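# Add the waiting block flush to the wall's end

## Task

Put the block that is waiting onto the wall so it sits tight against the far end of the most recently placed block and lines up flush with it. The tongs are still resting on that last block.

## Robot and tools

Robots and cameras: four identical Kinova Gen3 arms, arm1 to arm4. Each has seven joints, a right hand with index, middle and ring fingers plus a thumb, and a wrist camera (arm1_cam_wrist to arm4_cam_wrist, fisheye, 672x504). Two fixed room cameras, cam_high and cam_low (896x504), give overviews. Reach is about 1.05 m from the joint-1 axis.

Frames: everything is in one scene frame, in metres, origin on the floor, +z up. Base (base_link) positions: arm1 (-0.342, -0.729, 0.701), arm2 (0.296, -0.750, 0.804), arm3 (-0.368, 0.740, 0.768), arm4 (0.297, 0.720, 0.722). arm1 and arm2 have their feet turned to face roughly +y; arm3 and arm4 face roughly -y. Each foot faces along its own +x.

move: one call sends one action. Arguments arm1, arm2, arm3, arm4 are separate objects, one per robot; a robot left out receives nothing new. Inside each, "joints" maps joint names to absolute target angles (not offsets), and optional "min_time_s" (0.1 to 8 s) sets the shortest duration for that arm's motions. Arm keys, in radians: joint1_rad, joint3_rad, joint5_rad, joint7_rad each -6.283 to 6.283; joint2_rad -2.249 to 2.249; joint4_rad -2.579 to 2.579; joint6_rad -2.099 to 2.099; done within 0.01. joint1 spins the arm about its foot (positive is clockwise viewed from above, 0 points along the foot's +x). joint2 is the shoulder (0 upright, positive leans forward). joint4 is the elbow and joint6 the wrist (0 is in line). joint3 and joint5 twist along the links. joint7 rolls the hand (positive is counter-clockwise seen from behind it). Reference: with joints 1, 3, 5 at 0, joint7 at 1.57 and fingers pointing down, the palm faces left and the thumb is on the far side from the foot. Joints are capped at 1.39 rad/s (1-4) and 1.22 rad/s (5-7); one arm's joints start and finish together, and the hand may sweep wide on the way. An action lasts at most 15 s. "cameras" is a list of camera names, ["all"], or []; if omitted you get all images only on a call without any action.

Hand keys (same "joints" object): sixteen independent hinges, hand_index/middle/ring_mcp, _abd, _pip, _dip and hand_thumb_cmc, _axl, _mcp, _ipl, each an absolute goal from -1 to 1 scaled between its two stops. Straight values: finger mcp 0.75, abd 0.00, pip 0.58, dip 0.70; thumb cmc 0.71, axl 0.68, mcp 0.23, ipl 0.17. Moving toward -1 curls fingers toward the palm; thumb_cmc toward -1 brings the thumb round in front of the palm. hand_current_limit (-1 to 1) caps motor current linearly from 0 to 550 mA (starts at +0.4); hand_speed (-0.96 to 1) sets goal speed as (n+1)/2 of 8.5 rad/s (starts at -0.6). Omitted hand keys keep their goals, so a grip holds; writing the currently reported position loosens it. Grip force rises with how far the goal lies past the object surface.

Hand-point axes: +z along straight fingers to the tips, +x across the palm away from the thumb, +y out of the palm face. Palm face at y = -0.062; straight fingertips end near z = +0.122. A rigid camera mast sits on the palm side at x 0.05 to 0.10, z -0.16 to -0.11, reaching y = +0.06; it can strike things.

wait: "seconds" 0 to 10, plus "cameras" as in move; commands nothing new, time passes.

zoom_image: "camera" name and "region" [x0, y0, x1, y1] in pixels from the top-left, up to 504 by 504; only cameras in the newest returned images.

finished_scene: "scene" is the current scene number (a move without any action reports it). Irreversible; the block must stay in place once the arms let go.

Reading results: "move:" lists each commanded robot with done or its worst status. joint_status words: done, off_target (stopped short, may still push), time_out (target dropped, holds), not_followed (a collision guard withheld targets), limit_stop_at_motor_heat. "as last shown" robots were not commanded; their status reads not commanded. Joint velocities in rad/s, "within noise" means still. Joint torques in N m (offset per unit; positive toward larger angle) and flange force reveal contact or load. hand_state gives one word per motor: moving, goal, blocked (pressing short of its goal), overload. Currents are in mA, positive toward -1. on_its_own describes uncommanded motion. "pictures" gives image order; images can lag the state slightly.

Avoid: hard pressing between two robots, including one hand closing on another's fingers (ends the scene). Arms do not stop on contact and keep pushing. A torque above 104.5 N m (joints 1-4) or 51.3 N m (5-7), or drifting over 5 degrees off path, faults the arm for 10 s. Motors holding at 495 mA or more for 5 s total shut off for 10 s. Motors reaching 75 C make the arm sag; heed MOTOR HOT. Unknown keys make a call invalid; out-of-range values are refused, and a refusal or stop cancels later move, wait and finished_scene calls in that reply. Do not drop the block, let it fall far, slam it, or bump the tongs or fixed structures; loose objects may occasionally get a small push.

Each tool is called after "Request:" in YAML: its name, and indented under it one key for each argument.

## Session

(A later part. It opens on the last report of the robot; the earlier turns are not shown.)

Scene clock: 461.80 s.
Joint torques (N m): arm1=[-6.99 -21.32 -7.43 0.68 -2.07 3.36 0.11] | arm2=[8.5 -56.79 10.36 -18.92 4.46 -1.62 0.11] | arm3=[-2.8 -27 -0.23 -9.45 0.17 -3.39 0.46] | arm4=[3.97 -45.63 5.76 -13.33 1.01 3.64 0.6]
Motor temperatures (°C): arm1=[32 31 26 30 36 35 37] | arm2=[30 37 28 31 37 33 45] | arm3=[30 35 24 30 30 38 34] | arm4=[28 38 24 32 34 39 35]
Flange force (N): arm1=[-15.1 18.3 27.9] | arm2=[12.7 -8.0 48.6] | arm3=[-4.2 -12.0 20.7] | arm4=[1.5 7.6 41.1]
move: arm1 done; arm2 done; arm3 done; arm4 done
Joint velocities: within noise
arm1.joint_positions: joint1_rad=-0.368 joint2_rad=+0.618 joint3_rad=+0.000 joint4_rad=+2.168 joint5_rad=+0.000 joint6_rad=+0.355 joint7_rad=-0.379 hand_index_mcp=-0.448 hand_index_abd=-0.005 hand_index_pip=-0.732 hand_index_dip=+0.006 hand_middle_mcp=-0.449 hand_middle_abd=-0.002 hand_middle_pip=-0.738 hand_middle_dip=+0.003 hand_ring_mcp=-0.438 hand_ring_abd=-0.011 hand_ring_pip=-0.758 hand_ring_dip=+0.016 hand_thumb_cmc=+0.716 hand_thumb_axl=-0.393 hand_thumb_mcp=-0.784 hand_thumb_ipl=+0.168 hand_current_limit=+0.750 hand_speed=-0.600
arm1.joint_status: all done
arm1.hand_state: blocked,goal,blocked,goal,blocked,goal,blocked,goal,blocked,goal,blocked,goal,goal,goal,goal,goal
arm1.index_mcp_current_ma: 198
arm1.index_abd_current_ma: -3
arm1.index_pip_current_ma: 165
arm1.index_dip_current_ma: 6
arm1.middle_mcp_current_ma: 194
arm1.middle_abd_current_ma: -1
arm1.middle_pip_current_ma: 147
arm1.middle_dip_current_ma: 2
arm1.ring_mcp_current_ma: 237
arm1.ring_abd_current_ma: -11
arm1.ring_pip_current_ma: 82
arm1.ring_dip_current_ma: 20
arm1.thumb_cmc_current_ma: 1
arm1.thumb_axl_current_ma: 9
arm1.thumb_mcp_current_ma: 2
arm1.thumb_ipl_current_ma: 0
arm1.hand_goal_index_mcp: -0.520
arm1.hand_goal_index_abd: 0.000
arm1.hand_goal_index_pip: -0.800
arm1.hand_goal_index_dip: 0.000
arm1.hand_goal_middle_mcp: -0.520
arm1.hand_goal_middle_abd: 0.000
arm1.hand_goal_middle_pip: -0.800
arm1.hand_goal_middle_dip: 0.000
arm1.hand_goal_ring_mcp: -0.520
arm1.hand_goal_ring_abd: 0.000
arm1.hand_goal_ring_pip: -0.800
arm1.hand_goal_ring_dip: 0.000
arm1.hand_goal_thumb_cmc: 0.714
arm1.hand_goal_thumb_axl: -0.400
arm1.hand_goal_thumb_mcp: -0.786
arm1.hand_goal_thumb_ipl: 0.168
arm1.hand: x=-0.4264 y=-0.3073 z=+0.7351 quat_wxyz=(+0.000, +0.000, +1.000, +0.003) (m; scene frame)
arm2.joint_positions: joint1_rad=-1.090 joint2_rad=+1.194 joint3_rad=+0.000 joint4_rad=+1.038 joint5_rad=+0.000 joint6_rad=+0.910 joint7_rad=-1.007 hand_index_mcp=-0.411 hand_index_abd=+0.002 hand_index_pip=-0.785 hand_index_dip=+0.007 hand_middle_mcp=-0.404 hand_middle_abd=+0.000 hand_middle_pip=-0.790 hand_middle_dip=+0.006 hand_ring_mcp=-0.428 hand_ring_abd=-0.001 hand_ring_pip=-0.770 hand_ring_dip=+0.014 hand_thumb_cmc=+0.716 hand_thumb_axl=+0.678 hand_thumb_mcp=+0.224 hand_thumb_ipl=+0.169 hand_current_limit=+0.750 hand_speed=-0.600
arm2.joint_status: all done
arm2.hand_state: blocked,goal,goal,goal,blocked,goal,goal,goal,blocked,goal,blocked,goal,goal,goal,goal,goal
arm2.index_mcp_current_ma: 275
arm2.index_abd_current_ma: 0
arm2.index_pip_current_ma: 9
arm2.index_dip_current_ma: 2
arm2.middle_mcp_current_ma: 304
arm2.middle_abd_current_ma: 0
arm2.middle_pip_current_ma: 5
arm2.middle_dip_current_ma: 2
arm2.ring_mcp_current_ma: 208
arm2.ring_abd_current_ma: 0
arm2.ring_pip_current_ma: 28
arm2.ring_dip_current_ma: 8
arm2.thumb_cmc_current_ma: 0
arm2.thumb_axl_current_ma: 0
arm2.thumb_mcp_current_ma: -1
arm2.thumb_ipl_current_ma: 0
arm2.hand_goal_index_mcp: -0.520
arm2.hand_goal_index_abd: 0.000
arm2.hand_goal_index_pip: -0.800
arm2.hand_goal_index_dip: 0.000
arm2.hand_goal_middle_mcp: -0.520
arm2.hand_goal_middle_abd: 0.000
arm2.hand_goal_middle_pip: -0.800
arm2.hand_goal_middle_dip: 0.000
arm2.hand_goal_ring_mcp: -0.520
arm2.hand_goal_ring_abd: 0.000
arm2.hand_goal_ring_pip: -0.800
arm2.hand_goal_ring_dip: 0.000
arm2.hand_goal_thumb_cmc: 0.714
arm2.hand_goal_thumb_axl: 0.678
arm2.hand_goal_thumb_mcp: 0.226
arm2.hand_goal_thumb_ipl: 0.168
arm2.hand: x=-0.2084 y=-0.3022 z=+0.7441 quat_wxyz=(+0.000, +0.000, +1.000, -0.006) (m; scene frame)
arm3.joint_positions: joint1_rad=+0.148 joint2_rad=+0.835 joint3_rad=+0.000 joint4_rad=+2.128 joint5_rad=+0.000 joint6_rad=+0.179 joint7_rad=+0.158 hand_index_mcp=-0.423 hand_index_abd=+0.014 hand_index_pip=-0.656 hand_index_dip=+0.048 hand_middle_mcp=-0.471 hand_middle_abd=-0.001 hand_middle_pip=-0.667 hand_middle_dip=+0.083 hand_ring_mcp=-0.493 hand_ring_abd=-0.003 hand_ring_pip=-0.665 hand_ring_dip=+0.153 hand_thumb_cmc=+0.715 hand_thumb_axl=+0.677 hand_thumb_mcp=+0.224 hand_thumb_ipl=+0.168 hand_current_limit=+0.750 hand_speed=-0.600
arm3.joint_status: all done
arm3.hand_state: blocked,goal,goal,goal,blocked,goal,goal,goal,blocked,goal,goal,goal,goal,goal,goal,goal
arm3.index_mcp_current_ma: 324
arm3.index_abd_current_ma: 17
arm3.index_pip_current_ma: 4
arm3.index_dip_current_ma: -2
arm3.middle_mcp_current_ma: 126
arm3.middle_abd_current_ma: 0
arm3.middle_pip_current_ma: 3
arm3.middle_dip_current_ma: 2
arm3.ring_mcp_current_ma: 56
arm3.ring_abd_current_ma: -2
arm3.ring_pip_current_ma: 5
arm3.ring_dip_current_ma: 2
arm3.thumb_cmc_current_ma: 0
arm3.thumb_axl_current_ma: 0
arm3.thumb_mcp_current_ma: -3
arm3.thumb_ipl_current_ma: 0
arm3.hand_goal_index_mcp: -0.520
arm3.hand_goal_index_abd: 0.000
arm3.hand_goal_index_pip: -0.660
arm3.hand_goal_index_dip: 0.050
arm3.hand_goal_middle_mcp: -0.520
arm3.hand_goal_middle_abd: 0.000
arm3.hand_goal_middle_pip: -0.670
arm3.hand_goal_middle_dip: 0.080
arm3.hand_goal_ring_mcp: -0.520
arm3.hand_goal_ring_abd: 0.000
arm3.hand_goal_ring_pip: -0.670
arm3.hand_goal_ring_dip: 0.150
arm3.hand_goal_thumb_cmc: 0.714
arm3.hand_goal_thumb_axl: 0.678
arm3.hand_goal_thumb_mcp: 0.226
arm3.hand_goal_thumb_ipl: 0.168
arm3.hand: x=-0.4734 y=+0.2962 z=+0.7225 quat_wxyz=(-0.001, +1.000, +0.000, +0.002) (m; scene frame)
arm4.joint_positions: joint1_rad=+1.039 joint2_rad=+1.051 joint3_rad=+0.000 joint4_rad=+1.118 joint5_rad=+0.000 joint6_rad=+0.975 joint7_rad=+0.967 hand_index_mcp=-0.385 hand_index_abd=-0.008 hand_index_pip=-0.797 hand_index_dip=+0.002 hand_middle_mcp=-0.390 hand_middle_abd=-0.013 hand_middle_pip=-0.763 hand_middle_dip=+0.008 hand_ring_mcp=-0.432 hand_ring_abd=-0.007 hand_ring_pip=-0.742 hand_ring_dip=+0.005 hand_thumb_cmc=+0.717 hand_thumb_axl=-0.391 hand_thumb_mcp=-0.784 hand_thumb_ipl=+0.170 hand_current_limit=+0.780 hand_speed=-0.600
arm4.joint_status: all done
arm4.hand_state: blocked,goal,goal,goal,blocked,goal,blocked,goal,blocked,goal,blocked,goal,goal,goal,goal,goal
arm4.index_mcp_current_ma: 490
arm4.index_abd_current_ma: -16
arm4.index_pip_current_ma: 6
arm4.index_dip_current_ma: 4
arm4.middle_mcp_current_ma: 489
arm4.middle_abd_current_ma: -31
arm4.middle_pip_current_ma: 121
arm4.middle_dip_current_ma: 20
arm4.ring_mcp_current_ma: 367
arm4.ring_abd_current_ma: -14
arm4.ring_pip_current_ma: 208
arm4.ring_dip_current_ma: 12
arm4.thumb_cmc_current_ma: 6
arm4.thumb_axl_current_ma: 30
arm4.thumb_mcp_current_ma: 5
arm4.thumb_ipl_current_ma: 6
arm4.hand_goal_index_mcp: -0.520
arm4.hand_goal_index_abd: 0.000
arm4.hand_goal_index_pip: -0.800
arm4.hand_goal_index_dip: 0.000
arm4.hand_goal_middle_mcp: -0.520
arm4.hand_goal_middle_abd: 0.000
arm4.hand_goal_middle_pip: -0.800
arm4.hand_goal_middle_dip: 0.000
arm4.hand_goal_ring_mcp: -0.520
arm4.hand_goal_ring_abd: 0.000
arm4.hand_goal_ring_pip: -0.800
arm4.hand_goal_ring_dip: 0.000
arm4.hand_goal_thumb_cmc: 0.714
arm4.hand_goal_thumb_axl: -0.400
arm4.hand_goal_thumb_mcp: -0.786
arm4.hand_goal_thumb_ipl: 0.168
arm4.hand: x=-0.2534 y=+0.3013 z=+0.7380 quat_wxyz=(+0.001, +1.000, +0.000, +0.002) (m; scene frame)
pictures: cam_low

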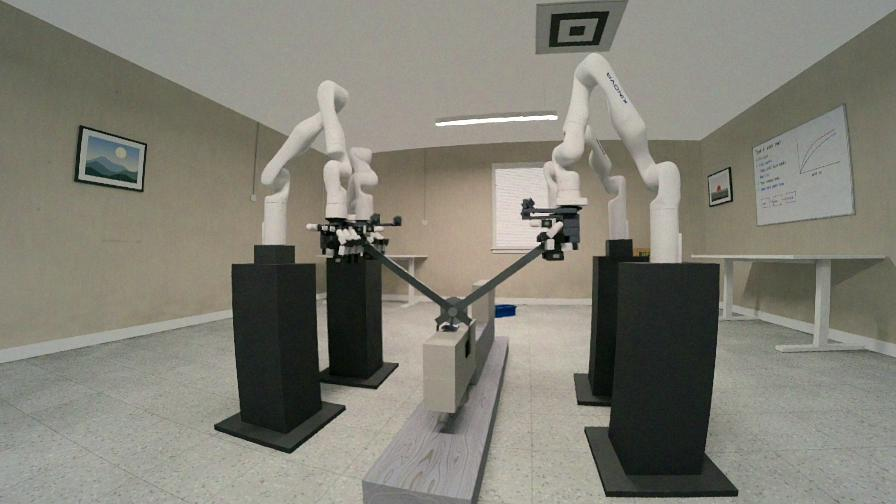

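Request:
move:
  arm1: {"joints": {"joint1_rad": -0.3674, "joint2_rad": 0.5462, "joint4_rad": 2.1511, "joint6_rad": 0.4443, "joint7_rad": -0.3787}, "min_time_s": 1.8}
  arm2: {"joints": {"joint1_rad": -1.0916, "joint2_rad": 1.1472, "joint4_rad": 1.0471, "joint6_rad": 0.9473, "joint7_rad": -1.0082}, "min_time_s": 1.8}
  arm3: {"joints": {"joint1_rad": 0.147, "joint2_rad": 0.7596, "joint4_rad": 2.1319, "joint6_rad": 0.2501, "joint7_rad": 0.1569}, "min_time_s": 1.8}
  arm4: {"joints": {"joint1_rad": 1.0386, "joint2_rad": 1.0094, "joint4_rad": 1.1062, "joint6_rad": 1.026, "joint7_rad": 0.9663}, "min_time_s": 1.8}

Request:
move:
  arm1: {"joints": {"joint1_rad": -0.3668, "joint2_rad": 0.4783, "joint4_rad": 2.1274, "joint6_rad": 0.5359, "joint7_rad": -0.3781}, "min_time_s": 1.8}
  arm2: {"joints": {"joint1_rad": -1.093, "joint2_rad": 1.1032, "joint4_rad": 1.0496, "joint6_rad": 0.9888, "joint7_rad": -1.0096}, "min_time_s": 1.8}
  arm3: {"joints": {"joint1_rad": 0.1461, "joint2_rad": 0.6855, "joint4_rad": 2.1294, "joint6_rad": 0.3267, "joint7_rad": 0.156}, "min_time_s": 1.8}
  arm4: {"joints": {"joint1_rad": 1.038, "joint2_rad": 0.9737, "joint4_rad": 1.0873, "joint6_rad": 1.0806, "joint7_rad": 0.9657}, "min_time_s": 1.8}

Request:
move:
  arm1: {"joints": {"joint1_rad": -0.3667, "joint2_rad": 0.415, "joint4_rad": 2.0985, "joint6_rad": 0.6281, "joint7_rad": -0.3779}, "min_time_s": 1.8}
  arm2: {"joints": {"joint1_rad": -1.0935, "joint2_rad": 1.0628, "joint4_rad": 1.0433, "joint6_rad": 1.0355, "joint7_rad": -1.01}, "min_time_s": 1.8}
  arm3: {"joints": {"joint1_rad": 0.1458, "joint2_rad": 0.6138, "joint4_rad": 2.1196, "joint6_rad": 0.4082, "joint7_rad": 0.1557}, "min_time_s": 1.8}
  arm4: {"joints": {"joint1_rad": 1.0378, "joint2_rad": 0.9408, "joint4_rad": 1.0626, "joint6_rad": 1.1382, "joint7_rad": 0.9655}, "min_time_s": 1.8}

Request:
move:
  arm1: {"joints": {"joint1_rad": -0.3665, "joint2_rad": 0.3566, "joint4_rad": 2.0634, "joint6_rad": 0.7216, "joint7_rad": -0.3778}, "min_time_s": 1.8}
  arm2: {"joints": {"joint1_rad": -1.0939, "joint2_rad": 1.0252, "joint4_rad": 1.0303, "joint6_rad": 1.0861, "joint7_rad": -1.0105}, "min_time_s": 1.8}
  arm3: {"joints": {"joint1_rad": 0.1455, "joint2_rad": 0.545, "joint4_rad": 2.1031, "joint6_rad": 0.4935, "joint7_rad": 0.1554}, "min_time_s": 1.8}
  arm4: {"joints": {"joint1_rad": 1.0376, "joint2_rad": 0.9115, "joint4_rad": 1.0311, "joint6_rad": 1.199, "joint7_rad": 0.9653}, "min_time_s": 1.8}
  cameras: ["cam_low", "cam_high"]

Request:
zoom_image:
  camera: "cam_low"
  region: [390, 220, 520, 420]

Request:
zoom_image:
  camera: "cam_high"
  region: [380, 140, 520, 360]

Scene clock: 472.87 s.
Joint torques (N m): arm1=[-5.52 -21.09 -5.44 -3.52 -2.12 1.81 0.01] | arm2=[6.44 -57.31 8.53 -18.22 3.74 -0.45 -0.07] | arm3=[-3.92 -26.69 -1.67 -8.79 0.05 -2.52 0.52] | arm4=[3.88 -45.79 5.69 -17.1 0.96 1.28 0.46]
Motor temperatures (°C): arm1=[32 31 26 30 36 35 37] | arm2=[30 38 28 31 37 33 45] | arm3=[30 36 24 30 30 38 34] | arm4=[28 39 24 32 34 39 35]
Flange force (N): arm1=[-13.0 11.5 24.5] | arm2=[14.5 -2.5 51.3] | arm3=[-7.8 -9.1 24.2] | arm4=[9.0 2.5 38.6]
move: arm1 done; arm2 done; arm3 done; arm4 done
TORQUE WARNING: arm2's joint2_rad reached its warning level (56.7 N m). A warning alone does not stop the arm.
Joint velocities: within noise
arm1.joint_positions: joint1_rad=-0.367 joint2_rad=+0.546 joint3_rad=+0.000 joint4_rad=+2.151 joint5_rad=+0.000 joint6_rad=+0.444 joint7_rad=-0.379 hand_index_mcp=-0.447 hand_index_abd=-0.005 hand_index_pip=-0.734 hand_index_dip=+0.006 hand_middle_mcp=-0.449 hand_middle_abd=-0.002 hand_middle_pip=-0.739 hand_middle_dip=+0.003 hand_ring_mcp=-0.438 hand_ring_abd=-0.011 hand_ring_pip=-0.758 hand_ring_dip=+0.015 hand_thumb_cmc=+0.716 hand_thumb_axl=-0.393 hand_thumb_mcp=-0.784 hand_thumb_ipl=+0.168 hand_current_limit=+0.750 hand_speed=-0.600
arm1.joint_status: all done
arm1.hand_state: blocked,goal,blocked,goal,blocked,goal,blocked,goal,blocked,goal,blocked,goal,goal,goal,goal,goal
arm1.index_mcp_current_ma: 200
arm1.index_abd_current_ma: -3
arm1.index_pip_current_ma: 161
arm1.index_dip_current_ma: 5
arm1.middle_mcp_current_ma: 195
arm1.middle_abd_current_ma: -1
arm1.middle_pip_current_ma: 143
arm1.middle_dip_current_ma: 2
arm1.ring_mcp_current_ma: 237
arm1.ring_abd_current_ma: -11
arm1.ring_pip_current_ma: 82
arm1.ring_dip_current_ma: 20
arm1.thumb_cmc_current_ma: 1
arm1.thumb_axl_current_ma: 9
arm1.thumb_mcp_current_ma: 2
arm1.thumb_ipl_current_ma: 0
arm1.hand_goal_index_mcp: -0.520
arm1.hand_goal_index_abd: 0.000
arm1.hand_goal_index_pip: -0.800
arm1.hand_goal_index_dip: 0.000
arm1.hand_goal_middle_mcp: -0.520
arm1.hand_goal_middle_abd: 0.000
arm1.hand_goal_middle_pip: -0.800
arm1.hand_goal_middle_dip: 0.000
arm1.hand_goal_ring_mcp: -0.520
arm1.hand_goal_ring_abd: 0.000
arm1.hand_goal_ring_pip: -0.800
arm1.hand_goal_ring_dip: 0.000
arm1.hand_goal_thumb_cmc: 0.714
arm1.hand_goal_thumb_axl: -0.400
arm1.hand_goal_thumb_mcp: -0.786
arm1.hand_goal_thumb_ipl: 0.168
arm1.hand: x=-0.4264 y=-0.3069 z=+0.7626 quat_wxyz=(+0.000, +0.000, +1.000, +0.003) (m; scene frame)
arm2.joint_positions: joint1_rad=-1.092 joint2_rad=+1.147 joint3_rad=+0.000 joint4_rad=+1.047 joint5_rad=+0.000 joint6_rad=+0.947 joint7_rad=-1.008 hand_index_mcp=-0.409 hand_index_abd=+0.002 hand_index_pip=-0.785 hand_index_dip=+0.007 hand_middle_mcp=-0.404 hand_middle_abd=+0.000 hand_middle_pip=-0.790 hand_middle_dip=+0.006 hand_ring_mcp=-0.428 hand_ring_abd=-0.001 hand_ring_pip=-0.770 hand_ring_dip=+0.014 hand_thumb_cmc=+0.716 hand_thumb_axl=+0.678 hand_thumb_mcp=+0.224 hand_thumb_ipl=+0.169 hand_current_limit=+0.750 hand_speed=-0.600
arm2.joint_status: all done
arm2.hand_state: blocked,goal,goal,goal,blocked,goal,goal,goal,blocked,goal,blocked,goal,goal,goal,goal,goal
arm2.index_mcp_current_ma: 280
arm2.index_abd_current_ma: 0
arm2.index_pip_current_ma: 8
arm2.index_dip_current_ma: 2
arm2.middle_mcp_current_ma: 304
arm2.middle_abd_current_ma: 0
arm2.middle_pip_current_ma: 5
arm2.middle_dip_current_ma: 2
arm2.ring_mcp_current_ma: 208
arm2.ring_abd_current_ma: 0
arm2.ring_pip_current_ma: 28
arm2.ring_dip_current_ma: 8
arm2.thumb_cmc_current_ma: 0
arm2.thumb_axl_current_ma: 0
arm2.thumb_mcp_current_ma: -1
arm2.thumb_ipl_current_ma: 0
arm2.hand_goal_index_mcp: -0.520
arm2.hand_goal_index_abd: 0.000
arm2.hand_goal_index_pip: -0.800
arm2.hand_goal_index_dip: 0.000
arm2.hand_goal_middle_mcp: -0.520
arm2.hand_goal_middle_abd: 0.000
arm2.hand_goal_middle_pip: -0.800
arm2.hand_goal_middle_dip: 0.000
arm2.hand_goal_ring_mcp: -0.520
arm2.hand_goal_ring_abd: 0.000
arm2.hand_goal_ring_pip: -0.800
arm2.hand_goal_ring_dip: 0.000
arm2.hand_goal_thumb_cmc: 0.714
arm2.hand_goal_thumb_axl: 0.678
arm2.hand_goal_thumb_mcp: 0.226
arm2.hand_goal_thumb_ipl: 0.168
arm2.hand: x=-0.2083 y=-0.3029 z=+0.7717 quat_wxyz=(+0.000, +0.000, +1.000, -0.006) (m; scene frame)
arm3.joint_positions: joint1_rad=+0.147 joint2_rad=+0.760 joint3_rad=+0.000 joint4_rad=+2.132 joint5_rad=+0.000 joint6_rad=+0.250 joint7_rad=+0.157 hand_index_mcp=-0.422 hand_index_abd=+0.014 hand_index_pip=-0.656 hand_index_dip=+0.048 hand_middle_mcp=-0.469 hand_middle_abd=-0.001 hand_middle_pip=-0.667 hand_middle_dip=+0.083 hand_ring_mcp=-0.493 hand_ring_abd=-0.003 hand_ring_pip=-0.665 hand_ring_dip=+0.153 hand_thumb_cmc=+0.715 hand_thumb_axl=+0.677 hand_thumb_mcp=+0.224 hand_thumb_ipl=+0.168 hand_current_limit=+0.750 hand_speed=-0.600
arm3.joint_status: all done
arm3.hand_state: blocked,goal,goal,goal,blocked,goal,goal,goal,blocked,goal,goal,goal,goal,goal,goal,goal
arm3.index_mcp_current_ma: 328
arm3.index_abd_current_ma: 17
arm3.index_pip_current_ma: 4
arm3.index_dip_current_ma: -2
arm3.middle_mcp_current_ma: 133
arm3.middle_abd_current_ma: 0
arm3.middle_pip_current_ma: 3
arm3.middle_dip_current_ma: 2
arm3.ring_mcp_current_ma: 56
arm3.ring_abd_current_ma: -2
arm3.ring_pip_current_ma: 5
arm3.ring_dip_current_ma: 2
arm3.thumb_cmc_current_ma: 0
arm3.thumb_axl_current_ma: 0
arm3.thumb_mcp_current_ma: -3
arm3.thumb_ipl_current_ma: 0
arm3.hand_goal_index_mcp: -0.520
arm3.hand_goal_index_abd: 0.000
arm3.hand_goal_index_pip: -0.660
arm3.hand_goal_index_dip: 0.050
arm3.hand_goal_middle_mcp: -0.520
arm3.hand_goal_middle_abd: 0.000
arm3.hand_goal_middle_pip: -0.670
arm3.hand_goal_middle_dip: 0.080
arm3.hand_goal_ring_mcp: -0.520
arm3.hand_goal_ring_abd: 0.000
arm3.hand_goal_ring_pip: -0.670
arm3.hand_goal_ring_dip: 0.150
arm3.hand_goal_thumb_cmc: 0.714
arm3.hand_goal_thumb_axl: 0.678
arm3.hand_goal_thumb_mcp: 0.226
arm3.hand_goal_thumb_ipl: 0.168
arm3.hand: x=-0.4731 y=+0.2963 z=+0.7500 quat_wxyz=(-0.001, +1.000, +0.000, +0.002) (m; scene frame)
arm4.joint_positions: joint1_rad=+1.039 joint2_rad=+1.013 joint3_rad=+0.000 joint4_rad=+1.106 joint5_rad=+0.000 joint6_rad=+1.026 joint7_rad=+0.966 hand_index_mcp=-0.385 hand_index_abd=-0.006 hand_index_pip=-0.797 hand_index_dip=+0.002 hand_middle_mcp=-0.390 hand_middle_abd=-0.013 hand_middle_pip=-0.763 hand_middle_dip=+0.008 hand_ring_mcp=-0.431 hand_ring_abd=-0.008 hand_ring_pip=-0.742 hand_ring_dip=+0.005 hand_thumb_cmc=+0.717 hand_thumb_axl=-0.391 hand_thumb_mcp=-0.784 hand_thumb_ipl=+0.170 hand_current_limit=+0.780 hand_speed=-0.600
arm4.joint_status: all done
arm4.hand_state: blocked,goal,goal,goal,blocked,goal,blocked,goal,blocked,goal,blocked,goal,goal,goal,goal,goal
arm4.index_mcp_current_ma: 490
arm4.index_abd_current_ma: -11
arm4.index_pip_current_ma: 6
arm4.index_dip_current_ma: 4
arm4.middle_mcp_current_ma: 489
arm4.middle_abd_current_ma: -31
arm4.middle_pip_current_ma: 121
arm4.middle_dip_current_ma: 20
arm4.ring_mcp_current_ma: 372
arm4.ring_abd_current_ma: -16
arm4.ring_pip_current_ma: 207
arm4.ring_dip_current_ma: 12
arm4.thumb_cmc_current_ma: 6
arm4.thumb_axl_current_ma: 30
arm4.thumb_mcp_current_ma: 5
arm4.thumb_ipl_current_ma: 6
arm4.hand_goal_index_mcp: -0.520
arm4.hand_goal_index_abd: 0.000
arm4.hand_goal_index_pip: -0.800
arm4.hand_goal_index_dip: 0.000
arm4.hand_goal_middle_mcp: -0.520
arm4.hand_goal_middle_abd: 0.000
arm4.hand_goal_middle_pip: -0.800
arm4.hand_goal_middle_dip: 0.000
arm4.hand_goal_ring_mcp: -0.520
arm4.hand_goal_ring_abd: 0.000
arm4.hand_goal_ring_pip: -0.800
arm4.hand_goal_ring_dip: 0.000
arm4.hand_goal_thumb_cmc: 0.714
arm4.hand_goal_thumb_axl: -0.400
arm4.hand_goal_thumb_mcp: -0.786
arm4.hand_goal_thumb_ipl: 0.168
arm4.hand: x=-0.2535 y=+0.3009 z=+0.7655 quat_wxyz=(+0.001, +1.000, +0.000, +0.002) (m; scene frame)
pictures: none

Scene clock: 474.97 s.
Joint torques (N m): arm1=[-3.98 -21.3 -3.6 -7.18 -1.96 0.59 -0.1] | arm2=[4.5 -57.15 6.84 -17.76 3.09 0.36 -0.17] | arm3=[-4.77 -26.3 -2.76 -8.68 -0.1 -1.88 0.62] | arm4=[3.86 -45.69 5.61 -20.13 0.84 -0.6 0.24]
Motor temperatures (°C): arm1=[32 31 26 30 36 35 37] | arm2=[30 39 28 31 37 33 45] | arm3=[30 36 24 30 30 38 34] | arm4=[28 39 24 32 34 39 35]
Flange force (N): arm1=[-10.4 5.8 23.8] | arm2=[15.4 1.9 52.1] | arm3=[-10.5 -6.8 26.5] | arm4=[15.3 -1.9 37.0]
move: arm1 done; arm2 done; arm3 done; arm4 done
TORQUE WARNING: arm2's joint2_rad reached its warning level (56.7 N m). A warning alone does not stop the arm.
Joint velocities: within noise
arm1.joint_positions: joint1_rad=-0.367 joint2_rad=+0.478 joint3_rad=+0.000 joint4_rad=+2.127 joint5_rad=+0.000 joint6_rad=+0.536 joint7_rad=-0.378 hand_index_mcp=-0.447 hand_index_abd=-0.005 hand_index_pip=-0.736 hand_index_dip=+0.006 hand_middle_mcp=-0.449 hand_middle_abd=-0.002 hand_middle_pip=-0.740 hand_middle_dip=+0.003 hand_ring_mcp=-0.438 hand_ring_abd=-0.011 hand_ring_pip=-0.758 hand_ring_dip=+0.015 hand_thumb_cmc=+0.716 hand_thumb_axl=-0.393 hand_thumb_mcp=-0.784 hand_thumb_ipl=+0.168 hand_current_limit=+0.750 hand_speed=-0.600
arm1.joint_status: all done
arm1.hand_state: blocked,goal,blocked,goal,blocked,goal,blocked,goal,blocked,goal,blocked,goal,goal,goal,goal,goal
arm1.index_mcp_current_ma: 200
arm1.index_abd_current_ma: -3
arm1.index_pip_current_ma: 153
arm1.index_dip_current_ma: 5
arm1.middle_mcp_current_ma: 195
arm1.middle_abd_current_ma: -1
arm1.middle_pip_current_ma: 140
arm1.middle_dip_current_ma: 2
arm1.ring_mcp_current_ma: 237
arm1.ring_abd_current_ma: -11
arm1.ring_pip_current_ma: 82
arm1.ring_dip_current_ma: 20
arm1.thumb_cmc_current_ma: 1
arm1.thumb_axl_current_ma: 9
arm1.thumb_mcp_current_ma: 2
arm1.thumb_ipl_current_ma: 0
arm1.hand_goal_index_mcp: -0.520
arm1.hand_goal_index_abd: 0.000
arm1.hand_goal_index_pip: -0.800
arm1.hand_goal_index_dip: 0.000
arm1.hand_goal_middle_mcp: -0.520
arm1.hand_goal_middle_abd: 0.000
arm1.hand_goal_middle_pip: -0.800
arm1.hand_goal_middle_dip: 0.000
arm1.hand_goal_ring_mcp: -0.520
arm1.hand_goal_ring_abd: 0.000
arm1.hand_goal_ring_pip: -0.800
arm1.hand_goal_ring_dip: 0.000
arm1.hand_goal_thumb_cmc: 0.714
arm1.hand_goal_thumb_axl: -0.400
arm1.hand_goal_thumb_mcp: -0.786
arm1.hand_goal_thumb_ipl: 0.168
arm1.hand: x=-0.4264 y=-0.3066 z=+0.7902 quat_wxyz=(+0.000, +0.000, +1.000, +0.003) (m; scene frame)
arm2.joint_positions: joint1_rad=-1.093 joint2_rad=+1.103 joint3_rad=+0.000 joint4_rad=+1.050 joint5_rad=+0.000 joint6_rad=+0.989 joint7_rad=-1.010 hand_index_mcp=-0.407 hand_index_abd=+0.002 hand_index_pip=-0.786 hand_index_dip=+0.007 hand_middle_mcp=-0.402 hand_middle_abd=+0.000 hand_middle_pip=-0.791 hand_middle_dip=+0.006 hand_ring_mcp=-0.428 hand_ring_abd=-0.001 hand_ring_pip=-0.770 hand_ring_dip=+0.014 hand_thumb_cmc=+0.716 hand_thumb_axl=+0.678 hand_thumb_mcp=+0.224 hand_thumb_ipl=+0.169 hand_current_limit=+0.750 hand_speed=-0.600
arm2.joint_status: all done
arm2.hand_state: blocked,goal,goal,goal,blocked,goal,goal,goal,blocked,goal,blocked,goal,goal,goal,goal,goal
arm2.index_mcp_current_ma: 290
arm2.index_abd_current_ma: 0
arm2.index_pip_current_ma: 8
arm2.index_dip_current_ma: 2
arm2.middle_mcp_current_ma: 311
arm2.middle_abd_current_ma: 0
arm2.middle_pip_current_ma: 4
arm2.middle_dip_current_ma: 2
arm2.ring_mcp_current_ma: 208
arm2.ring_abd_current_ma: 0
arm2.ring_pip_current_ma: 28
arm2.ring_dip_current_ma: 8
arm2.thumb_cmc_current_ma: 0
arm2.thumb_axl_current_ma: 0
arm2.thumb_mcp_current_ma: -1
arm2.thumb_ipl_current_ma: 0
arm2.hand_goal_index_mcp: -0.520
arm2.hand_goal_index_abd: 0.000
arm2.hand_goal_index_pip: -0.800
arm2.hand_goal_index_dip: 0.000
arm2.hand_goal_middle_mcp: -0.520
arm2.hand_goal_middle_abd: 0.000
arm2.hand_goal_middle_pip: -0.800
arm2.hand_goal_middle_dip: 0.000
arm2.hand_goal_ring_mcp: -0.520
arm2.hand_goal_ring_abd: 0.000
arm2.hand_goal_ring_pip: -0.800
arm2.hand_goal_ring_dip: 0.000
arm2.hand_goal_thumb_cmc: 0.714
arm2.hand_goal_thumb_axl: 0.678
arm2.hand_goal_thumb_mcp: 0.226
arm2.hand_goal_thumb_ipl: 0.168
arm2.hand: x=-0.2083 y=-0.3036 z=+0.7991 quat_wxyz=(+0.000, +0.000, +1.000, -0.006) (m; scene frame)
arm3.joint_positions: joint1_rad=+0.146 joint2_rad=+0.686 joint3_rad=+0.000 joint4_rad=+2.129 joint5_rad=+0.000 joint6_rad=+0.327 joint7_rad=+0.156 hand_index_mcp=-0.417 hand_index_abd=+0.011 hand_index_pip=-0.656 hand_index_dip=+0.048 hand_middle_mcp=-0.464 hand_middle_abd=-0.003 hand_middle_pip=-0.667 hand_middle_dip=+0.083 hand_ring_mcp=-0.491 hand_ring_abd=-0.003 hand_ring_pip=-0.664 hand_ring_dip=+0.153 hand_thumb_cmc=+0.715 hand_thumb_axl=+0.677 hand_thumb_mcp=+0.224 hand_thumb_ipl=+0.168 hand_current_limit=+0.750 hand_speed=-0.600
arm3.joint_status: all done
arm3.hand_state: blocked,goal,goal,goal,blocked,goal,goal,goal,blocked,goal,goal,goal,goal,goal,goal,goal
arm3.index_mcp_current_ma: 353
arm3.index_abd_current_ma: 12
arm3.index_pip_current_ma: 4
arm3.index_dip_current_ma: -2
arm3.middle_mcp_current_ma: 154
arm3.middle_abd_current_ma: -2
arm3.middle_pip_current_ma: 3
arm3.middle_dip_current_ma: 2
arm3.ring_mcp_current_ma: 61
arm3.ring_abd_current_ma: -2
arm3.ring_pip_current_ma: 6
arm3.ring_dip_current_ma: 2
arm3.thumb_cmc_current_ma: 0
arm3.thumb_axl_current_ma: 0
arm3.thumb_mcp_current_ma: -3
arm3.thumb_ipl_current_ma: 0
arm3.hand_goal_index_mcp: -0.520
arm3.hand_goal_index_abd: 0.000
arm3.hand_goal_index_pip: -0.660
arm3.hand_goal_index_dip: 0.050
arm3.hand_goal_middle_mcp: -0.520
arm3.hand_goal_middle_abd: 0.000
arm3.hand_goal_middle_pip: -0.670
arm3.hand_goal_middle_dip: 0.080
arm3.hand_goal_ring_mcp: -0.520
arm3.hand_goal_ring_abd: 0.000
arm3.hand_goal_ring_pip: -0.670
arm3.hand_goal_ring_dip: 0.150
arm3.hand_goal_thumb_cmc: 0.714
arm3.hand_goal_thumb_axl: 0.678
arm3.hand_goal_thumb_mcp: 0.226
arm3.hand_goal_thumb_ipl: 0.168
arm3.hand: x=-0.4729 y=+0.2964 z=+0.7775 quat_wxyz=(-0.001, +1.000, +0.000, +0.002) (m; scene frame)
arm4.joint_positions: joint1_rad=+1.038 joint2_rad=+0.977 joint3_rad=+0.000 joint4_rad=+1.087 joint5_rad=+0.000 joint6_rad=+1.081 joint7_rad=+0.966 hand_index_mcp=-0.386 hand_index_abd=-0.001 hand_index_pip=-0.797 hand_index_dip=+0.002 hand_middle_mcp=-0.390 hand_middle_abd=-0.010 hand_middle_pip=-0.765 hand_middle_dip=+0.008 hand_ring_mcp=-0.431 hand_ring_abd=-0.005 hand_ring_pip=-0.744 hand_ring_dip=+0.005 hand_thumb_cmc=+0.717 hand_thumb_axl=-0.391 hand_thumb_mcp=-0.784 hand_thumb_ipl=+0.170 hand_current_limit=+0.780 hand_speed=-0.600
arm4.joint_status: all done
arm4.hand_state: blocked,goal,goal,goal,blocked,goal,blocked,goal,blocked,goal,blocked,goal,goal,goal,goal,goal
arm4.index_mcp_current_ma: 490
arm4.index_abd_current_ma: -2
arm4.index_pip_current_ma: 6
arm4.index_dip_current_ma: 4
arm4.middle_mcp_current_ma: 490
arm4.middle_abd_current_ma: -23
arm4.middle_pip_current_ma: 116
arm4.middle_dip_current_ma: 20
arm4.ring_mcp_current_ma: 372
arm4.ring_abd_current_ma: -11
arm4.ring_pip_current_ma: 199
arm4.ring_dip_current_ma: 12
arm4.thumb_cmc_current_ma: 6
arm4.thumb_axl_current_ma: 30
arm4.thumb_mcp_current_ma: 5
arm4.thumb_ipl_current_ma: 6
arm4.hand_goal_index_mcp: -0.520
arm4.hand_goal_index_abd: 0.000
arm4.hand_goal_index_pip: -0.800
arm4.hand_goal_index_dip: 0.000
arm4.hand_goal_middle_mcp: -0.520
arm4.hand_goal_middle_abd: 0.000
arm4.hand_goal_middle_pip: -0.800
arm4.hand_goal_middle_dip: 0.000
arm4.hand_goal_ring_mcp: -0.520
arm4.hand_goal_ring_abd: 0.000
arm4.hand_goal_ring_pip: -0.800
arm4.hand_goal_ring_dip: 0.000
arm4.hand_goal_thumb_cmc: 0.714
arm4.hand_goal_thumb_axl: -0.400
arm4.hand_goal_thumb_mcp: -0.786
arm4.hand_goal_thumb_ipl: 0.168
arm4.hand: x=-0.2536 y=+0.3005 z=+0.7927 quat_wxyz=(+0.001, +1.000, +0.000, +0.002) (m; scene frame)
pictures: none

Scene clock: 477.07 s.
Joint torques (N m): arm1=[-4.02 -20.99 -3.51 -8.46 -2.17 0.47 -0.14] | arm2=[4.92 -57.07 7.11 -18.63 3.41 0.23 -0.11] | arm3=[-5.66 -26.01 -3.74 -10.45 -0.39 -2.05 0.74] | arm4=[4.25 -45.68 5.87 -21.19 0.98 -1.02 0.19]
Motor temperatures (°C): arm1=[32 31 26 30 36 35 37] | arm2=[30 39 28 31 37 33 45] | arm3=[30 36 24 30 30 38 34] | arm4=[28 40 24 32 34 39 35]
Flange force (N): arm1=[-10.4 6.1 23.6] | arm2=[15.2 0.9 51.4] | arm3=[-12.2 -8.1 27.1] | arm4=[17.0 -2.4 37.4]
move: arm1 done; arm2 done; arm3 done; arm4 done
TORQUE WARNING: arm2's joint2_rad reached its warning level (56.7 N m). A warning alone does not stop the arm.
Joint velocities: within noise
arm1.joint_positions: joint1_rad=-0.367 joint2_rad=+0.415 joint3_rad=+0.000 joint4_rad=+2.099 joint5_rad=+0.000 joint6_rad=+0.628 joint7_rad=-0.378 hand_index_mcp=-0.447 hand_index_abd=-0.005 hand_index_pip=-0.737 hand_index_dip=+0.006 hand_middle_mcp=-0.449 hand_middle_abd=-0.003 hand_middle_pip=-0.740 hand_middle_dip=+0.003 hand_ring_mcp=-0.438 hand_ring_abd=-0.011 hand_ring_pip=-0.758 hand_ring_dip=+0.015 hand_thumb_cmc=+0.716 hand_thumb_axl=-0.393 hand_thumb_mcp=-0.784 hand_thumb_ipl=+0.168 hand_current_limit=+0.750 hand_speed=-0.600
arm1.joint_status: all done
arm1.hand_state: blocked,goal,blocked,goal,blocked,goal,blocked,goal,blocked,goal,blocked,goal,goal,goal,goal,goal
arm1.index_mcp_current_ma: 200
arm1.index_abd_current_ma: -3
arm1.index_pip_current_ma: 149
arm1.index_dip_current_ma: 5
arm1.middle_mcp_current_ma: 195
arm1.middle_abd_current_ma: -1
arm1.middle_pip_current_ma: 138
arm1.middle_dip_current_ma: 2
arm1.ring_mcp_current_ma: 237
arm1.ring_abd_current_ma: -11
arm1.ring_pip_current_ma: 82
arm1.ring_dip_current_ma: 20
arm1.thumb_cmc_current_ma: 1
arm1.thumb_axl_current_ma: 9
arm1.thumb_mcp_current_ma: 2
arm1.thumb_ipl_current_ma: 0
arm1.hand_goal_index_mcp: -0.520
arm1.hand_goal_index_abd: 0.000
arm1.hand_goal_index_pip: -0.800
arm1.hand_goal_index_dip: 0.000
arm1.hand_goal_middle_mcp: -0.520
arm1.hand_goal_middle_abd: 0.000
arm1.hand_goal_middle_pip: -0.800
arm1.hand_goal_middle_dip: 0.000
arm1.hand_goal_ring_mcp: -0.520
arm1.hand_goal_ring_abd: 0.000
arm1.hand_goal_ring_pip: -0.800
arm1.hand_goal_ring_dip: 0.000
arm1.hand_goal_thumb_cmc: 0.714
arm1.hand_goal_thumb_axl: -0.400
arm1.hand_goal_thumb_mcp: -0.786
arm1.hand_goal_thumb_ipl: 0.168
arm1.hand: x=-0.4265 y=-0.3066 z=+0.8176 quat_wxyz=(+0.000, +0.000, +1.000, +0.003) (m; scene frame)
arm2.joint_positions: joint1_rad=-1.094 joint2_rad=+1.063 joint3_rad=+0.000 joint4_rad=+1.043 joint5_rad=+0.000 joint6_rad=+1.036 joint7_rad=-1.010 hand_index_mcp=-0.405 hand_index_abd=+0.002 hand_index_pip=-0.787 hand_index_dip=+0.007 hand_middle_mcp=-0.401 hand_middle_abd=+0.000 hand_middle_pip=-0.792 hand_middle_dip=+0.005 hand_ring_mcp=-0.428 hand_ring_abd=-0.001 hand_ring_pip=-0.770 hand_ring_dip=+0.014 hand_thumb_cmc=+0.716 hand_thumb_axl=+0.678 hand_thumb_mcp=+0.224 hand_thumb_ipl=+0.169 hand_current_limit=+0.750 hand_speed=-0.600
arm2.joint_status: all done
arm2.hand_state: blocked,goal,goal,goal,blocked,goal,goal,goal,blocked,goal,blocked,goal,goal,goal,goal,goal
arm2.index_mcp_current_ma: 300
arm2.index_abd_current_ma: 0
arm2.index_pip_current_ma: 7
arm2.index_dip_current_ma: 2
arm2.middle_mcp_current_ma: 317
arm2.middle_abd_current_ma: 0
arm2.middle_pip_current_ma: 3
arm2.middle_dip_current_ma: 1
arm2.ring_mcp_current_ma: 208
arm2.ring_abd_current_ma: 0
arm2.ring_pip_current_ma: 28
arm2.ring_dip_current_ma: 8
arm2.thumb_cmc_current_ma: 0
arm2.thumb_axl_current_ma: 0
arm2.thumb_mcp_current_ma: -1
arm2.thumb_ipl_current_ma: 0
arm2.hand_goal_index_mcp: -0.520
arm2.hand_goal_index_abd: 0.000
arm2.hand_goal_index_pip: -0.800
arm2.hand_goal_index_dip: 0.000
arm2.hand_goal_middle_mcp: -0.520
arm2.hand_goal_middle_abd: 0.000
arm2.hand_goal_middle_pip: -0.800
arm2.hand_goal_middle_dip: 0.000
arm2.hand_goal_ring_mcp: -0.520
arm2.hand_goal_ring_abd: 0.000
arm2.hand_goal_ring_pip: -0.800
arm2.hand_goal_ring_dip: 0.000
arm2.hand_goal_thumb_cmc: 0.714
arm2.hand_goal_thumb_axl: 0.678
arm2.hand_goal_thumb_mcp: 0.226
arm2.hand_goal_thumb_ipl: 0.168
arm2.hand: x=-0.2084 y=-0.3037 z=+0.8266 quat_wxyz=(+0.000, +0.000, +1.000, -0.006) (m; scene frame)
arm3.joint_positions: joint1_rad=+0.146 joint2_rad=+0.614 joint3_rad=+0.000 joint4_rad=+2.120 joint5_rad=+0.000 joint6_rad=+0.408 joint7_rad=+0.156 hand_index_mcp=-0.414 hand_index_abd=+0.008 hand_index_pip=-0.656 hand_index_dip=+0.048 hand_middle_mcp=-0.460 hand_middle_abd=-0.003 hand_middle_pip=-0.667 hand_middle_dip=+0.083 hand_ring_mcp=-0.490 hand_ring_abd=-0.003 hand_ring_pip=-0.664 hand_ring_dip=+0.153 hand_thumb_cmc=+0.715 hand_thumb_axl=+0.677 hand_thumb_mcp=+0.224 hand_thumb_ipl=+0.168 hand_current_limit=+0.750 hand_speed=-0.600
arm3.joint_status: all done
arm3.hand_state: blocked,goal,goal,goal,blocked,goal,goal,goal,blocked,goal,goal,goal,goal,goal,goal,goal
arm3.index_mcp_current_ma: 367
arm3.index_abd_current_ma: 8
arm3.index_pip_current_ma: 4
arm3.index_dip_current_ma: -2
arm3.middle_mcp_current_ma: 166
arm3.middle_abd_current_ma: -2
arm3.middle_pip_current_ma: 3
arm3.middle_dip_current_ma: 2
arm3.ring_mcp_current_ma: 65
arm3.ring_abd_current_ma: -2
arm3.ring_pip_current_ma: 6
arm3.ring_dip_current_ma: 2
arm3.thumb_cmc_current_ma: 0
arm3.thumb_axl_current_ma: 0
arm3.thumb_mcp_current_ma: -3
arm3.thumb_ipl_current_ma: 0
arm3.hand_goal_index_mcp: -0.520
arm3.hand_goal_index_abd: 0.000
arm3.hand_goal_index_pip: -0.660
arm3.hand_goal_index_dip: 0.050
arm3.hand_goal_middle_mcp: -0.520
arm3.hand_goal_middle_abd: 0.000
arm3.hand_goal_middle_pip: -0.670
arm3.hand_goal_middle_dip: 0.080
arm3.hand_goal_ring_mcp: -0.520
arm3.hand_goal_ring_abd: 0.000
arm3.hand_goal_ring_pip: -0.670
arm3.hand_goal_ring_dip: 0.150
arm3.hand_goal_thumb_cmc: 0.714
arm3.hand_goal_thumb_axl: 0.678
arm3.hand_goal_thumb_mcp: 0.226
arm3.hand_goal_thumb_ipl: 0.168
arm3.hand: x=-0.4729 y=+0.2965 z=+0.8049 quat_wxyz=(-0.001, +1.000, +0.000, +0.002) (m; scene frame)
arm4.joint_positions: joint1_rad=+1.038 joint2_rad=+0.945 joint3_rad=+0.000 joint4_rad=+1.063 joint5_rad=+0.000 joint6_rad=+1.138 joint7_rad=+0.966 hand_index_mcp=-0.389 hand_index_abd=+0.000 hand_index_pip=-0.797 hand_index_dip=+0.002 hand_middle_mcp=-0.390 hand_middle_abd=-0.009 hand_middle_pip=-0.765 hand_middle_dip=+0.008 hand_ring_mcp=-0.431 hand_ring_abd=-0.004 hand_ring_pip=-0.745 hand_ring_dip=+0.005 hand_thumb_cmc=+0.717 hand_thumb_axl=-0.391 hand_thumb_mcp=-0.784 hand_thumb_ipl=+0.170 hand_current_limit=+0.780 hand_speed=-0.600
arm4.joint_status: all done
arm4.hand_state: blocked,goal,goal,goal,blocked,goal,blocked,goal,blocked,goal,blocked,goal,goal,goal,goal,goal
arm4.index_mcp_current_ma: 490
arm4.index_abd_current_ma: 0
arm4.index_pip_current_ma: 6
arm4.index_dip_current_ma: 4
arm4.middle_mcp_current_ma: 489
arm4.middle_abd_current_ma: -18
arm4.middle_pip_current_ma: 113
arm4.middle_dip_current_ma: 20
arm4.ring_mcp_current_ma: 372
arm4.ring_abd_current_ma: -8
arm4.ring_pip_current_ma: 195
arm4.ring_dip_current_ma: 12
arm4.thumb_cmc_current_ma: 6
arm4.thumb_axl_current_ma: 30
arm4.thumb_mcp_current_ma: 5
arm4.thumb_ipl_current_ma: 6
arm4.hand_goal_index_mcp: -0.520
arm4.hand_goal_index_abd: 0.000
arm4.hand_goal_index_pip: -0.800
arm4.hand_goal_index_dip: 0.000
arm4.hand_goal_middle_mcp: -0.520
arm4.hand_goal_middle_abd: 0.000
arm4.hand_goal_middle_pip: -0.800
arm4.hand_goal_middle_dip: 0.000
arm4.hand_goal_ring_mcp: -0.520
arm4.hand_goal_ring_abd: 0.000
arm4.hand_goal_ring_pip: -0.800
arm4.hand_goal_ring_dip: 0.000
arm4.hand_goal_thumb_cmc: 0.714
arm4.hand_goal_thumb_axl: -0.400
arm4.hand_goal_thumb_mcp: -0.786
arm4.hand_goal_thumb_ipl: 0.168
arm4.hand: x=-0.2536 y=+0.3005 z=+0.8198 quat_wxyz=(+0.001, +1.000, +0.000, +0.002) (m; scene frame)
pictures: none

Scene clock: 479.17 s.
Joint torques (N m): arm1=[-3.37 -20.9 -2.75 -9.77 -2.13 0.4 -0.21] | arm2=[5.57 -57.25 7.57 -20.15 3.88 -0.44 -0.02] | arm3=[-6.89 -25.81 -4.97 -12.42 -0.78 -2.41 0.87] | arm4=[4.3 -45.63 5.77 -22.66 0.97 -1.83 0.07]
Motor temperatures (°C): arm1=[32 31 26 30 36 35 37] | arm2=[30 39 28 31 37 33 45] | arm3=[30 36 24 30 30 38 34] | arm4=[28 40 24 32 34 39 35]
Flange force (N): arm1=[-8.7 5.7 24.2] | arm2=[14.1 -1.3 50.6] | arm3=[-14.8 -9.7 27.6] | arm4=[19.7 -4.2 37.7]
move: arm1 done; arm2 done; arm3 done; arm4 done
TORQUE WARNING: arm2's joint2_rad reached its warning level (56.7 N m). A warning alone does not stop the arm.
Joint velocities: within noise
arm1.joint_positions: joint1_rad=-0.366 joint2_rad=+0.357 joint3_rad=+0.000 joint4_rad=+2.063 joint5_rad=+0.000 joint6_rad=+0.722 joint7_rad=-0.378 hand_index_mcp=-0.447 hand_index_abd=-0.005 hand_index_pip=-0.738 hand_index_dip=+0.006 hand_middle_mcp=-0.449 hand_middle_abd=-0.003 hand_middle_pip=-0.740 hand_middle_dip=+0.003 hand_ring_mcp=-0.438 hand_ring_abd=-0.011 hand_ring_pip=-0.758 hand_ring_dip=+0.015 hand_thumb_cmc=+0.716 hand_thumb_axl=-0.393 hand_thumb_mcp=-0.784 hand_thumb_ipl=+0.168 hand_current_limit=+0.750 hand_speed=-0.600
arm1.joint_status: all done
arm1.hand_state: blocked,goal,blocked,goal,blocked,goal,blocked,goal,blocked,goal,blocked,goal,goal,goal,goal,goal
arm1.index_mcp_current_ma: 200
arm1.index_abd_current_ma: -3
arm1.index_pip_current_ma: 146
arm1.index_dip_current_ma: 5
arm1.middle_mcp_current_ma: 195
arm1.middle_abd_current_ma: -1
arm1.middle_pip_current_ma: 138
arm1.middle_dip_current_ma: 2
arm1.ring_mcp_current_ma: 237
arm1.ring_abd_current_ma: -11
arm1.ring_pip_current_ma: 82
arm1.ring_dip_current_ma: 20
arm1.thumb_cmc_current_ma: 1
arm1.thumb_axl_current_ma: 9
arm1.thumb_mcp_current_ma: 2
arm1.thumb_ipl_current_ma: 0
arm1.hand_goal_index_mcp: -0.520
arm1.hand_goal_index_abd: 0.000
arm1.hand_goal_index_pip: -0.800
arm1.hand_goal_index_dip: 0.000
arm1.hand_goal_middle_mcp: -0.520
arm1.hand_goal_middle_abd: 0.000
arm1.hand_goal_middle_pip: -0.800
arm1.hand_goal_middle_dip: 0.000
arm1.hand_goal_ring_mcp: -0.520
arm1.hand_goal_ring_abd: 0.000
arm1.hand_goal_ring_pip: -0.800
arm1.hand_goal_ring_dip: 0.000
arm1.hand_goal_thumb_cmc: 0.714
arm1.hand_goal_thumb_axl: -0.400
arm1.hand_goal_thumb_mcp: -0.786
arm1.hand_goal_thumb_ipl: 0.168
arm1.hand: x=-0.4265 y=-0.3066 z=+0.8452 quat_wxyz=(+0.000, +0.000, +1.000, +0.003) (m; scene frame)
arm2.joint_positions: joint1_rad=-1.094 joint2_rad=+1.025 joint3_rad=+0.000 joint4_rad=+1.030 joint5_rad=+0.000 joint6_rad=+1.086 joint7_rad=-1.011 hand_index_mcp=-0.405 hand_index_abd=+0.002 hand_index_pip=-0.787 hand_index_dip=+0.007 hand_middle_mcp=-0.401 hand_middle_abd=+0.000 hand_middle_pip=-0.792 hand_middle_dip=+0.005 hand_ring_mcp=-0.428 hand_ring_abd=-0.001 hand_ring_pip=-0.770 hand_ring_dip=+0.014 hand_thumb_cmc=+0.716 hand_thumb_axl=+0.678 hand_thumb_mcp=+0.224 hand_thumb_ipl=+0.169 hand_current_limit=+0.750 hand_speed=-0.600
arm2.joint_status: all done
arm2.hand_state: blocked,goal,goal,goal,blocked,goal,goal,goal,blocked,goal,blocked,goal,goal,goal,goal,goal
arm2.index_mcp_current_ma: 302
arm2.index_abd_current_ma: 0
arm2.index_pip_current_ma: 7
arm2.index_dip_current_ma: 2
arm2.middle_mcp_current_ma: 317
arm2.middle_abd_current_ma: 0
arm2.middle_pip_current_ma: 3
arm2.middle_dip_current_ma: 1
arm2.ring_mcp_current_ma: 208
arm2.ring_abd_current_ma: 0
arm2.ring_pip_current_ma: 28
arm2.ring_dip_current_ma: 8
arm2.thumb_cmc_current_ma: 0
arm2.thumb_axl_current_ma: 0
arm2.thumb_mcp_current_ma: -1
arm2.thumb_ipl_current_ma: 0
arm2.hand_goal_index_mcp: -0.520
arm2.hand_goal_index_abd: 0.000
arm2.hand_goal_index_pip: -0.800
arm2.hand_goal_index_dip: 0.000
arm2.hand_goal_middle_mcp: -0.520
arm2.hand_goal_middle_abd: 0.000
arm2.hand_goal_middle_pip: -0.800
arm2.hand_goal_middle_dip: 0.000
arm2.hand_goal_ring_mcp: -0.520
arm2.hand_goal_ring_abd: 0.000
arm2.hand_goal_ring_pip: -0.800
arm2.hand_goal_ring_dip: 0.000
arm2.hand_goal_thumb_cmc: 0.714
arm2.hand_goal_thumb_axl: 0.678
arm2.hand_goal_thumb_mcp: 0.226
arm2.hand_goal_thumb_ipl: 0.168
arm2.hand: x=-0.2084 y=-0.3036 z=+0.8541 quat_wxyz=(+0.000, +0.000, +1.000, -0.006) (m; scene frame)
arm3.joint_positions: joint1_rad=+0.145 joint2_rad=+0.545 joint3_rad=+0.000 joint4_rad=+2.103 joint5_rad=+0.000 joint6_rad=+0.493 joint7_rad=+0.155 hand_index_mcp=-0.414 hand_index_abd=+0.006 hand_index_pip=-0.656 hand_index_dip=+0.048 hand_middle_mcp=-0.459 hand_middle_abd=-0.003 hand_middle_pip=-0.667 hand_middle_dip=+0.083 hand_ring_mcp=-0.490 hand_ring_abd=-0.003 hand_ring_pip=-0.664 hand_ring_dip=+0.153 hand_thumb_cmc=+0.715 hand_thumb_axl=+0.677 hand_thumb_mcp=+0.224 hand_thumb_ipl=+0.168 hand_current_limit=+0.750 hand_speed=-0.600
arm3.joint_status: all done
arm3.hand_state: blocked,goal,goal,goal,blocked,goal,goal,goal,blocked,goal,goal,goal,goal,goal,goal,goal
arm3.index_mcp_current_ma: 369
arm3.index_abd_current_ma: 5
arm3.index_pip_current_ma: 4
arm3.index_dip_current_ma: -2
arm3.middle_mcp_current_ma: 170
arm3.middle_abd_current_ma: -3
arm3.middle_pip_current_ma: 3
arm3.middle_dip_current_ma: 2
arm3.ring_mcp_current_ma: 65
arm3.ring_abd_current_ma: -2
arm3.ring_pip_current_ma: 6
arm3.ring_dip_current_ma: 2
arm3.thumb_cmc_current_ma: 0
arm3.thumb_axl_current_ma: 0
arm3.thumb_mcp_current_ma: -3
arm3.thumb_ipl_current_ma: 0
arm3.hand_goal_index_mcp: -0.520
arm3.hand_goal_index_abd: 0.000
arm3.hand_goal_index_pip: -0.660
arm3.hand_goal_index_dip: 0.050
arm3.hand_goal_middle_mcp: -0.520
arm3.hand_goal_middle_abd: 0.000
arm3.hand_goal_middle_pip: -0.670
arm3.hand_goal_middle_dip: 0.080
arm3.hand_goal_ring_mcp: -0.520
arm3.hand_goal_ring_abd: 0.000
arm3.hand_goal_ring_pip: -0.670
arm3.hand_goal_ring_dip: 0.150
arm3.hand_goal_thumb_cmc: 0.714
arm3.hand_goal_thumb_axl: 0.678
arm3.hand_goal_thumb_mcp: 0.226
arm3.hand_goal_thumb_ipl: 0.168
arm3.hand: x=-0.4728 y=+0.2965 z=+0.8324 quat_wxyz=(-0.001, +1.000, +0.000, +0.002) (m; scene frame)
arm4.joint_positions: joint1_rad=+1.038 joint2_rad=+0.916 joint3_rad=+0.000 joint4_rad=+1.031 joint5_rad=+0.000 joint6_rad=+1.199 joint7_rad=+0.965 hand_index_mcp=-0.390 hand_index_abd=+0.001 hand_index_pip=-0.797 hand_index_dip=+0.002 hand_middle_mcp=-0.390 hand_middle_abd=-0.006 hand_middle_pip=-0.767 hand_middle_dip=+0.008 hand_ring_mcp=-0.431 hand_ring_abd=-0.002 hand_ring_pip=-0.746 hand_ring_dip=+0.005 hand_thumb_cmc=+0.717 hand_thumb_axl=-0.391 hand_thumb_mcp=-0.784 hand_thumb_ipl=+0.170 hand_current_limit=+0.780 hand_speed=-0.600
arm4.joint_status: all done
arm4.hand_state: blocked,goal,goal,goal,blocked,goal,blocked,goal,blocked,goal,blocked,goal,goal,goal,goal,goal
arm4.index_mcp_current_ma: 490
arm4.index_abd_current_ma: 2
arm4.index_pip_current_ma: 6
arm4.index_dip_current_ma: 4
arm4.middle_mcp_current_ma: 489
arm4.middle_abd_current_ma: -12
arm4.middle_pip_current_ma: 109
arm4.middle_dip_current_ma: 20
arm4.ring_mcp_current_ma: 372
arm4.ring_abd_current_ma: -4
arm4.ring_pip_current_ma: 190
arm4.ring_dip_current_ma: 12
arm4.thumb_cmc_current_ma: 6
arm4.thumb_axl_current_ma: 30
arm4.thumb_mcp_current_ma: 5
arm4.thumb_ipl_current_ma: 6
arm4.hand_goal_index_mcp: -0.520
arm4.hand_goal_index_abd: 0.000
arm4.hand_goal_index_pip: -0.800
arm4.hand_goal_index_dip: 0.000
arm4.hand_goal_middle_mcp: -0.520
arm4.hand_goal_middle_abd: 0.000
arm4.hand_goal_middle_pip: -0.800
arm4.hand_goal_middle_dip: 0.000
arm4.hand_goal_ring_mcp: -0.520
arm4.hand_goal_ring_abd: 0.000
arm4.hand_goal_ring_pip: -0.800
arm4.hand_goal_ring_dip: 0.000
arm4.hand_goal_thumb_cmc: 0.714
arm4.hand_goal_thumb_axl: -0.400
arm4.hand_goal_thumb_mcp: -0.786
arm4.hand_goal_thumb_ipl: 0.168
arm4.hand: x=-0.2537 y=+0.3004 z=+0.8471 quat_wxyz=(+0.001, +1.000, +0.000, +0.002) (m; scene frame)
pictures: cam_high, cam_low

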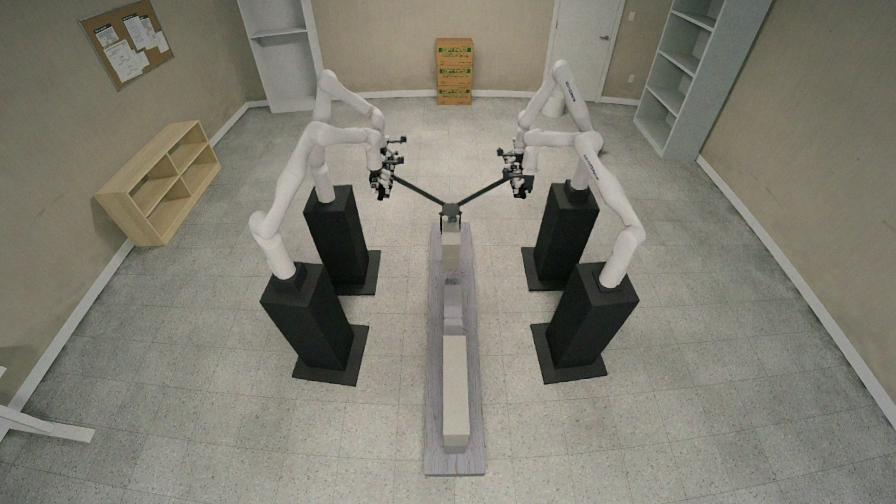

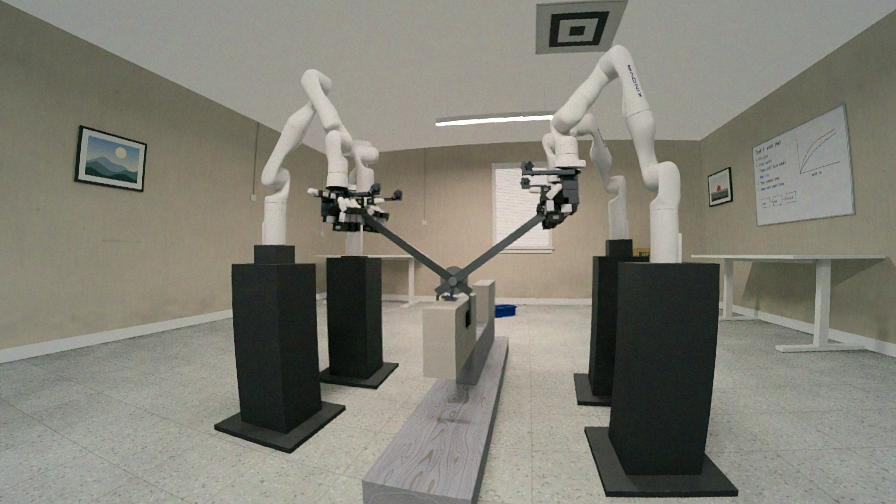

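Scaled by 2.520 from the camera's 896x504 image, which has a finer 1280x720 frame.

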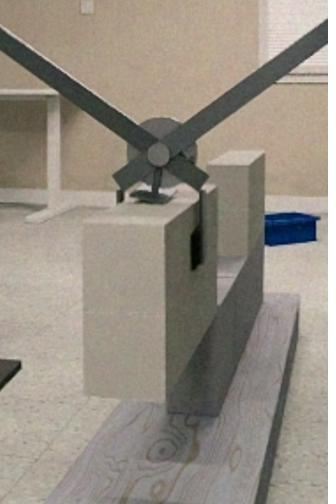

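Scaled by 2.291 from the camera's 896x504 image, which has a finer 1280x720 frame.

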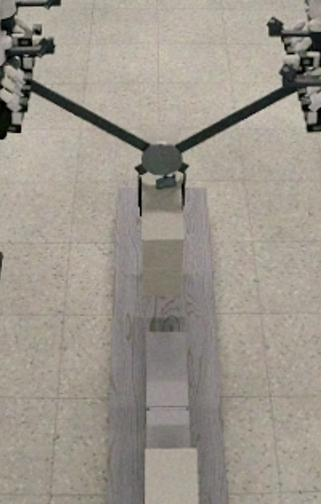

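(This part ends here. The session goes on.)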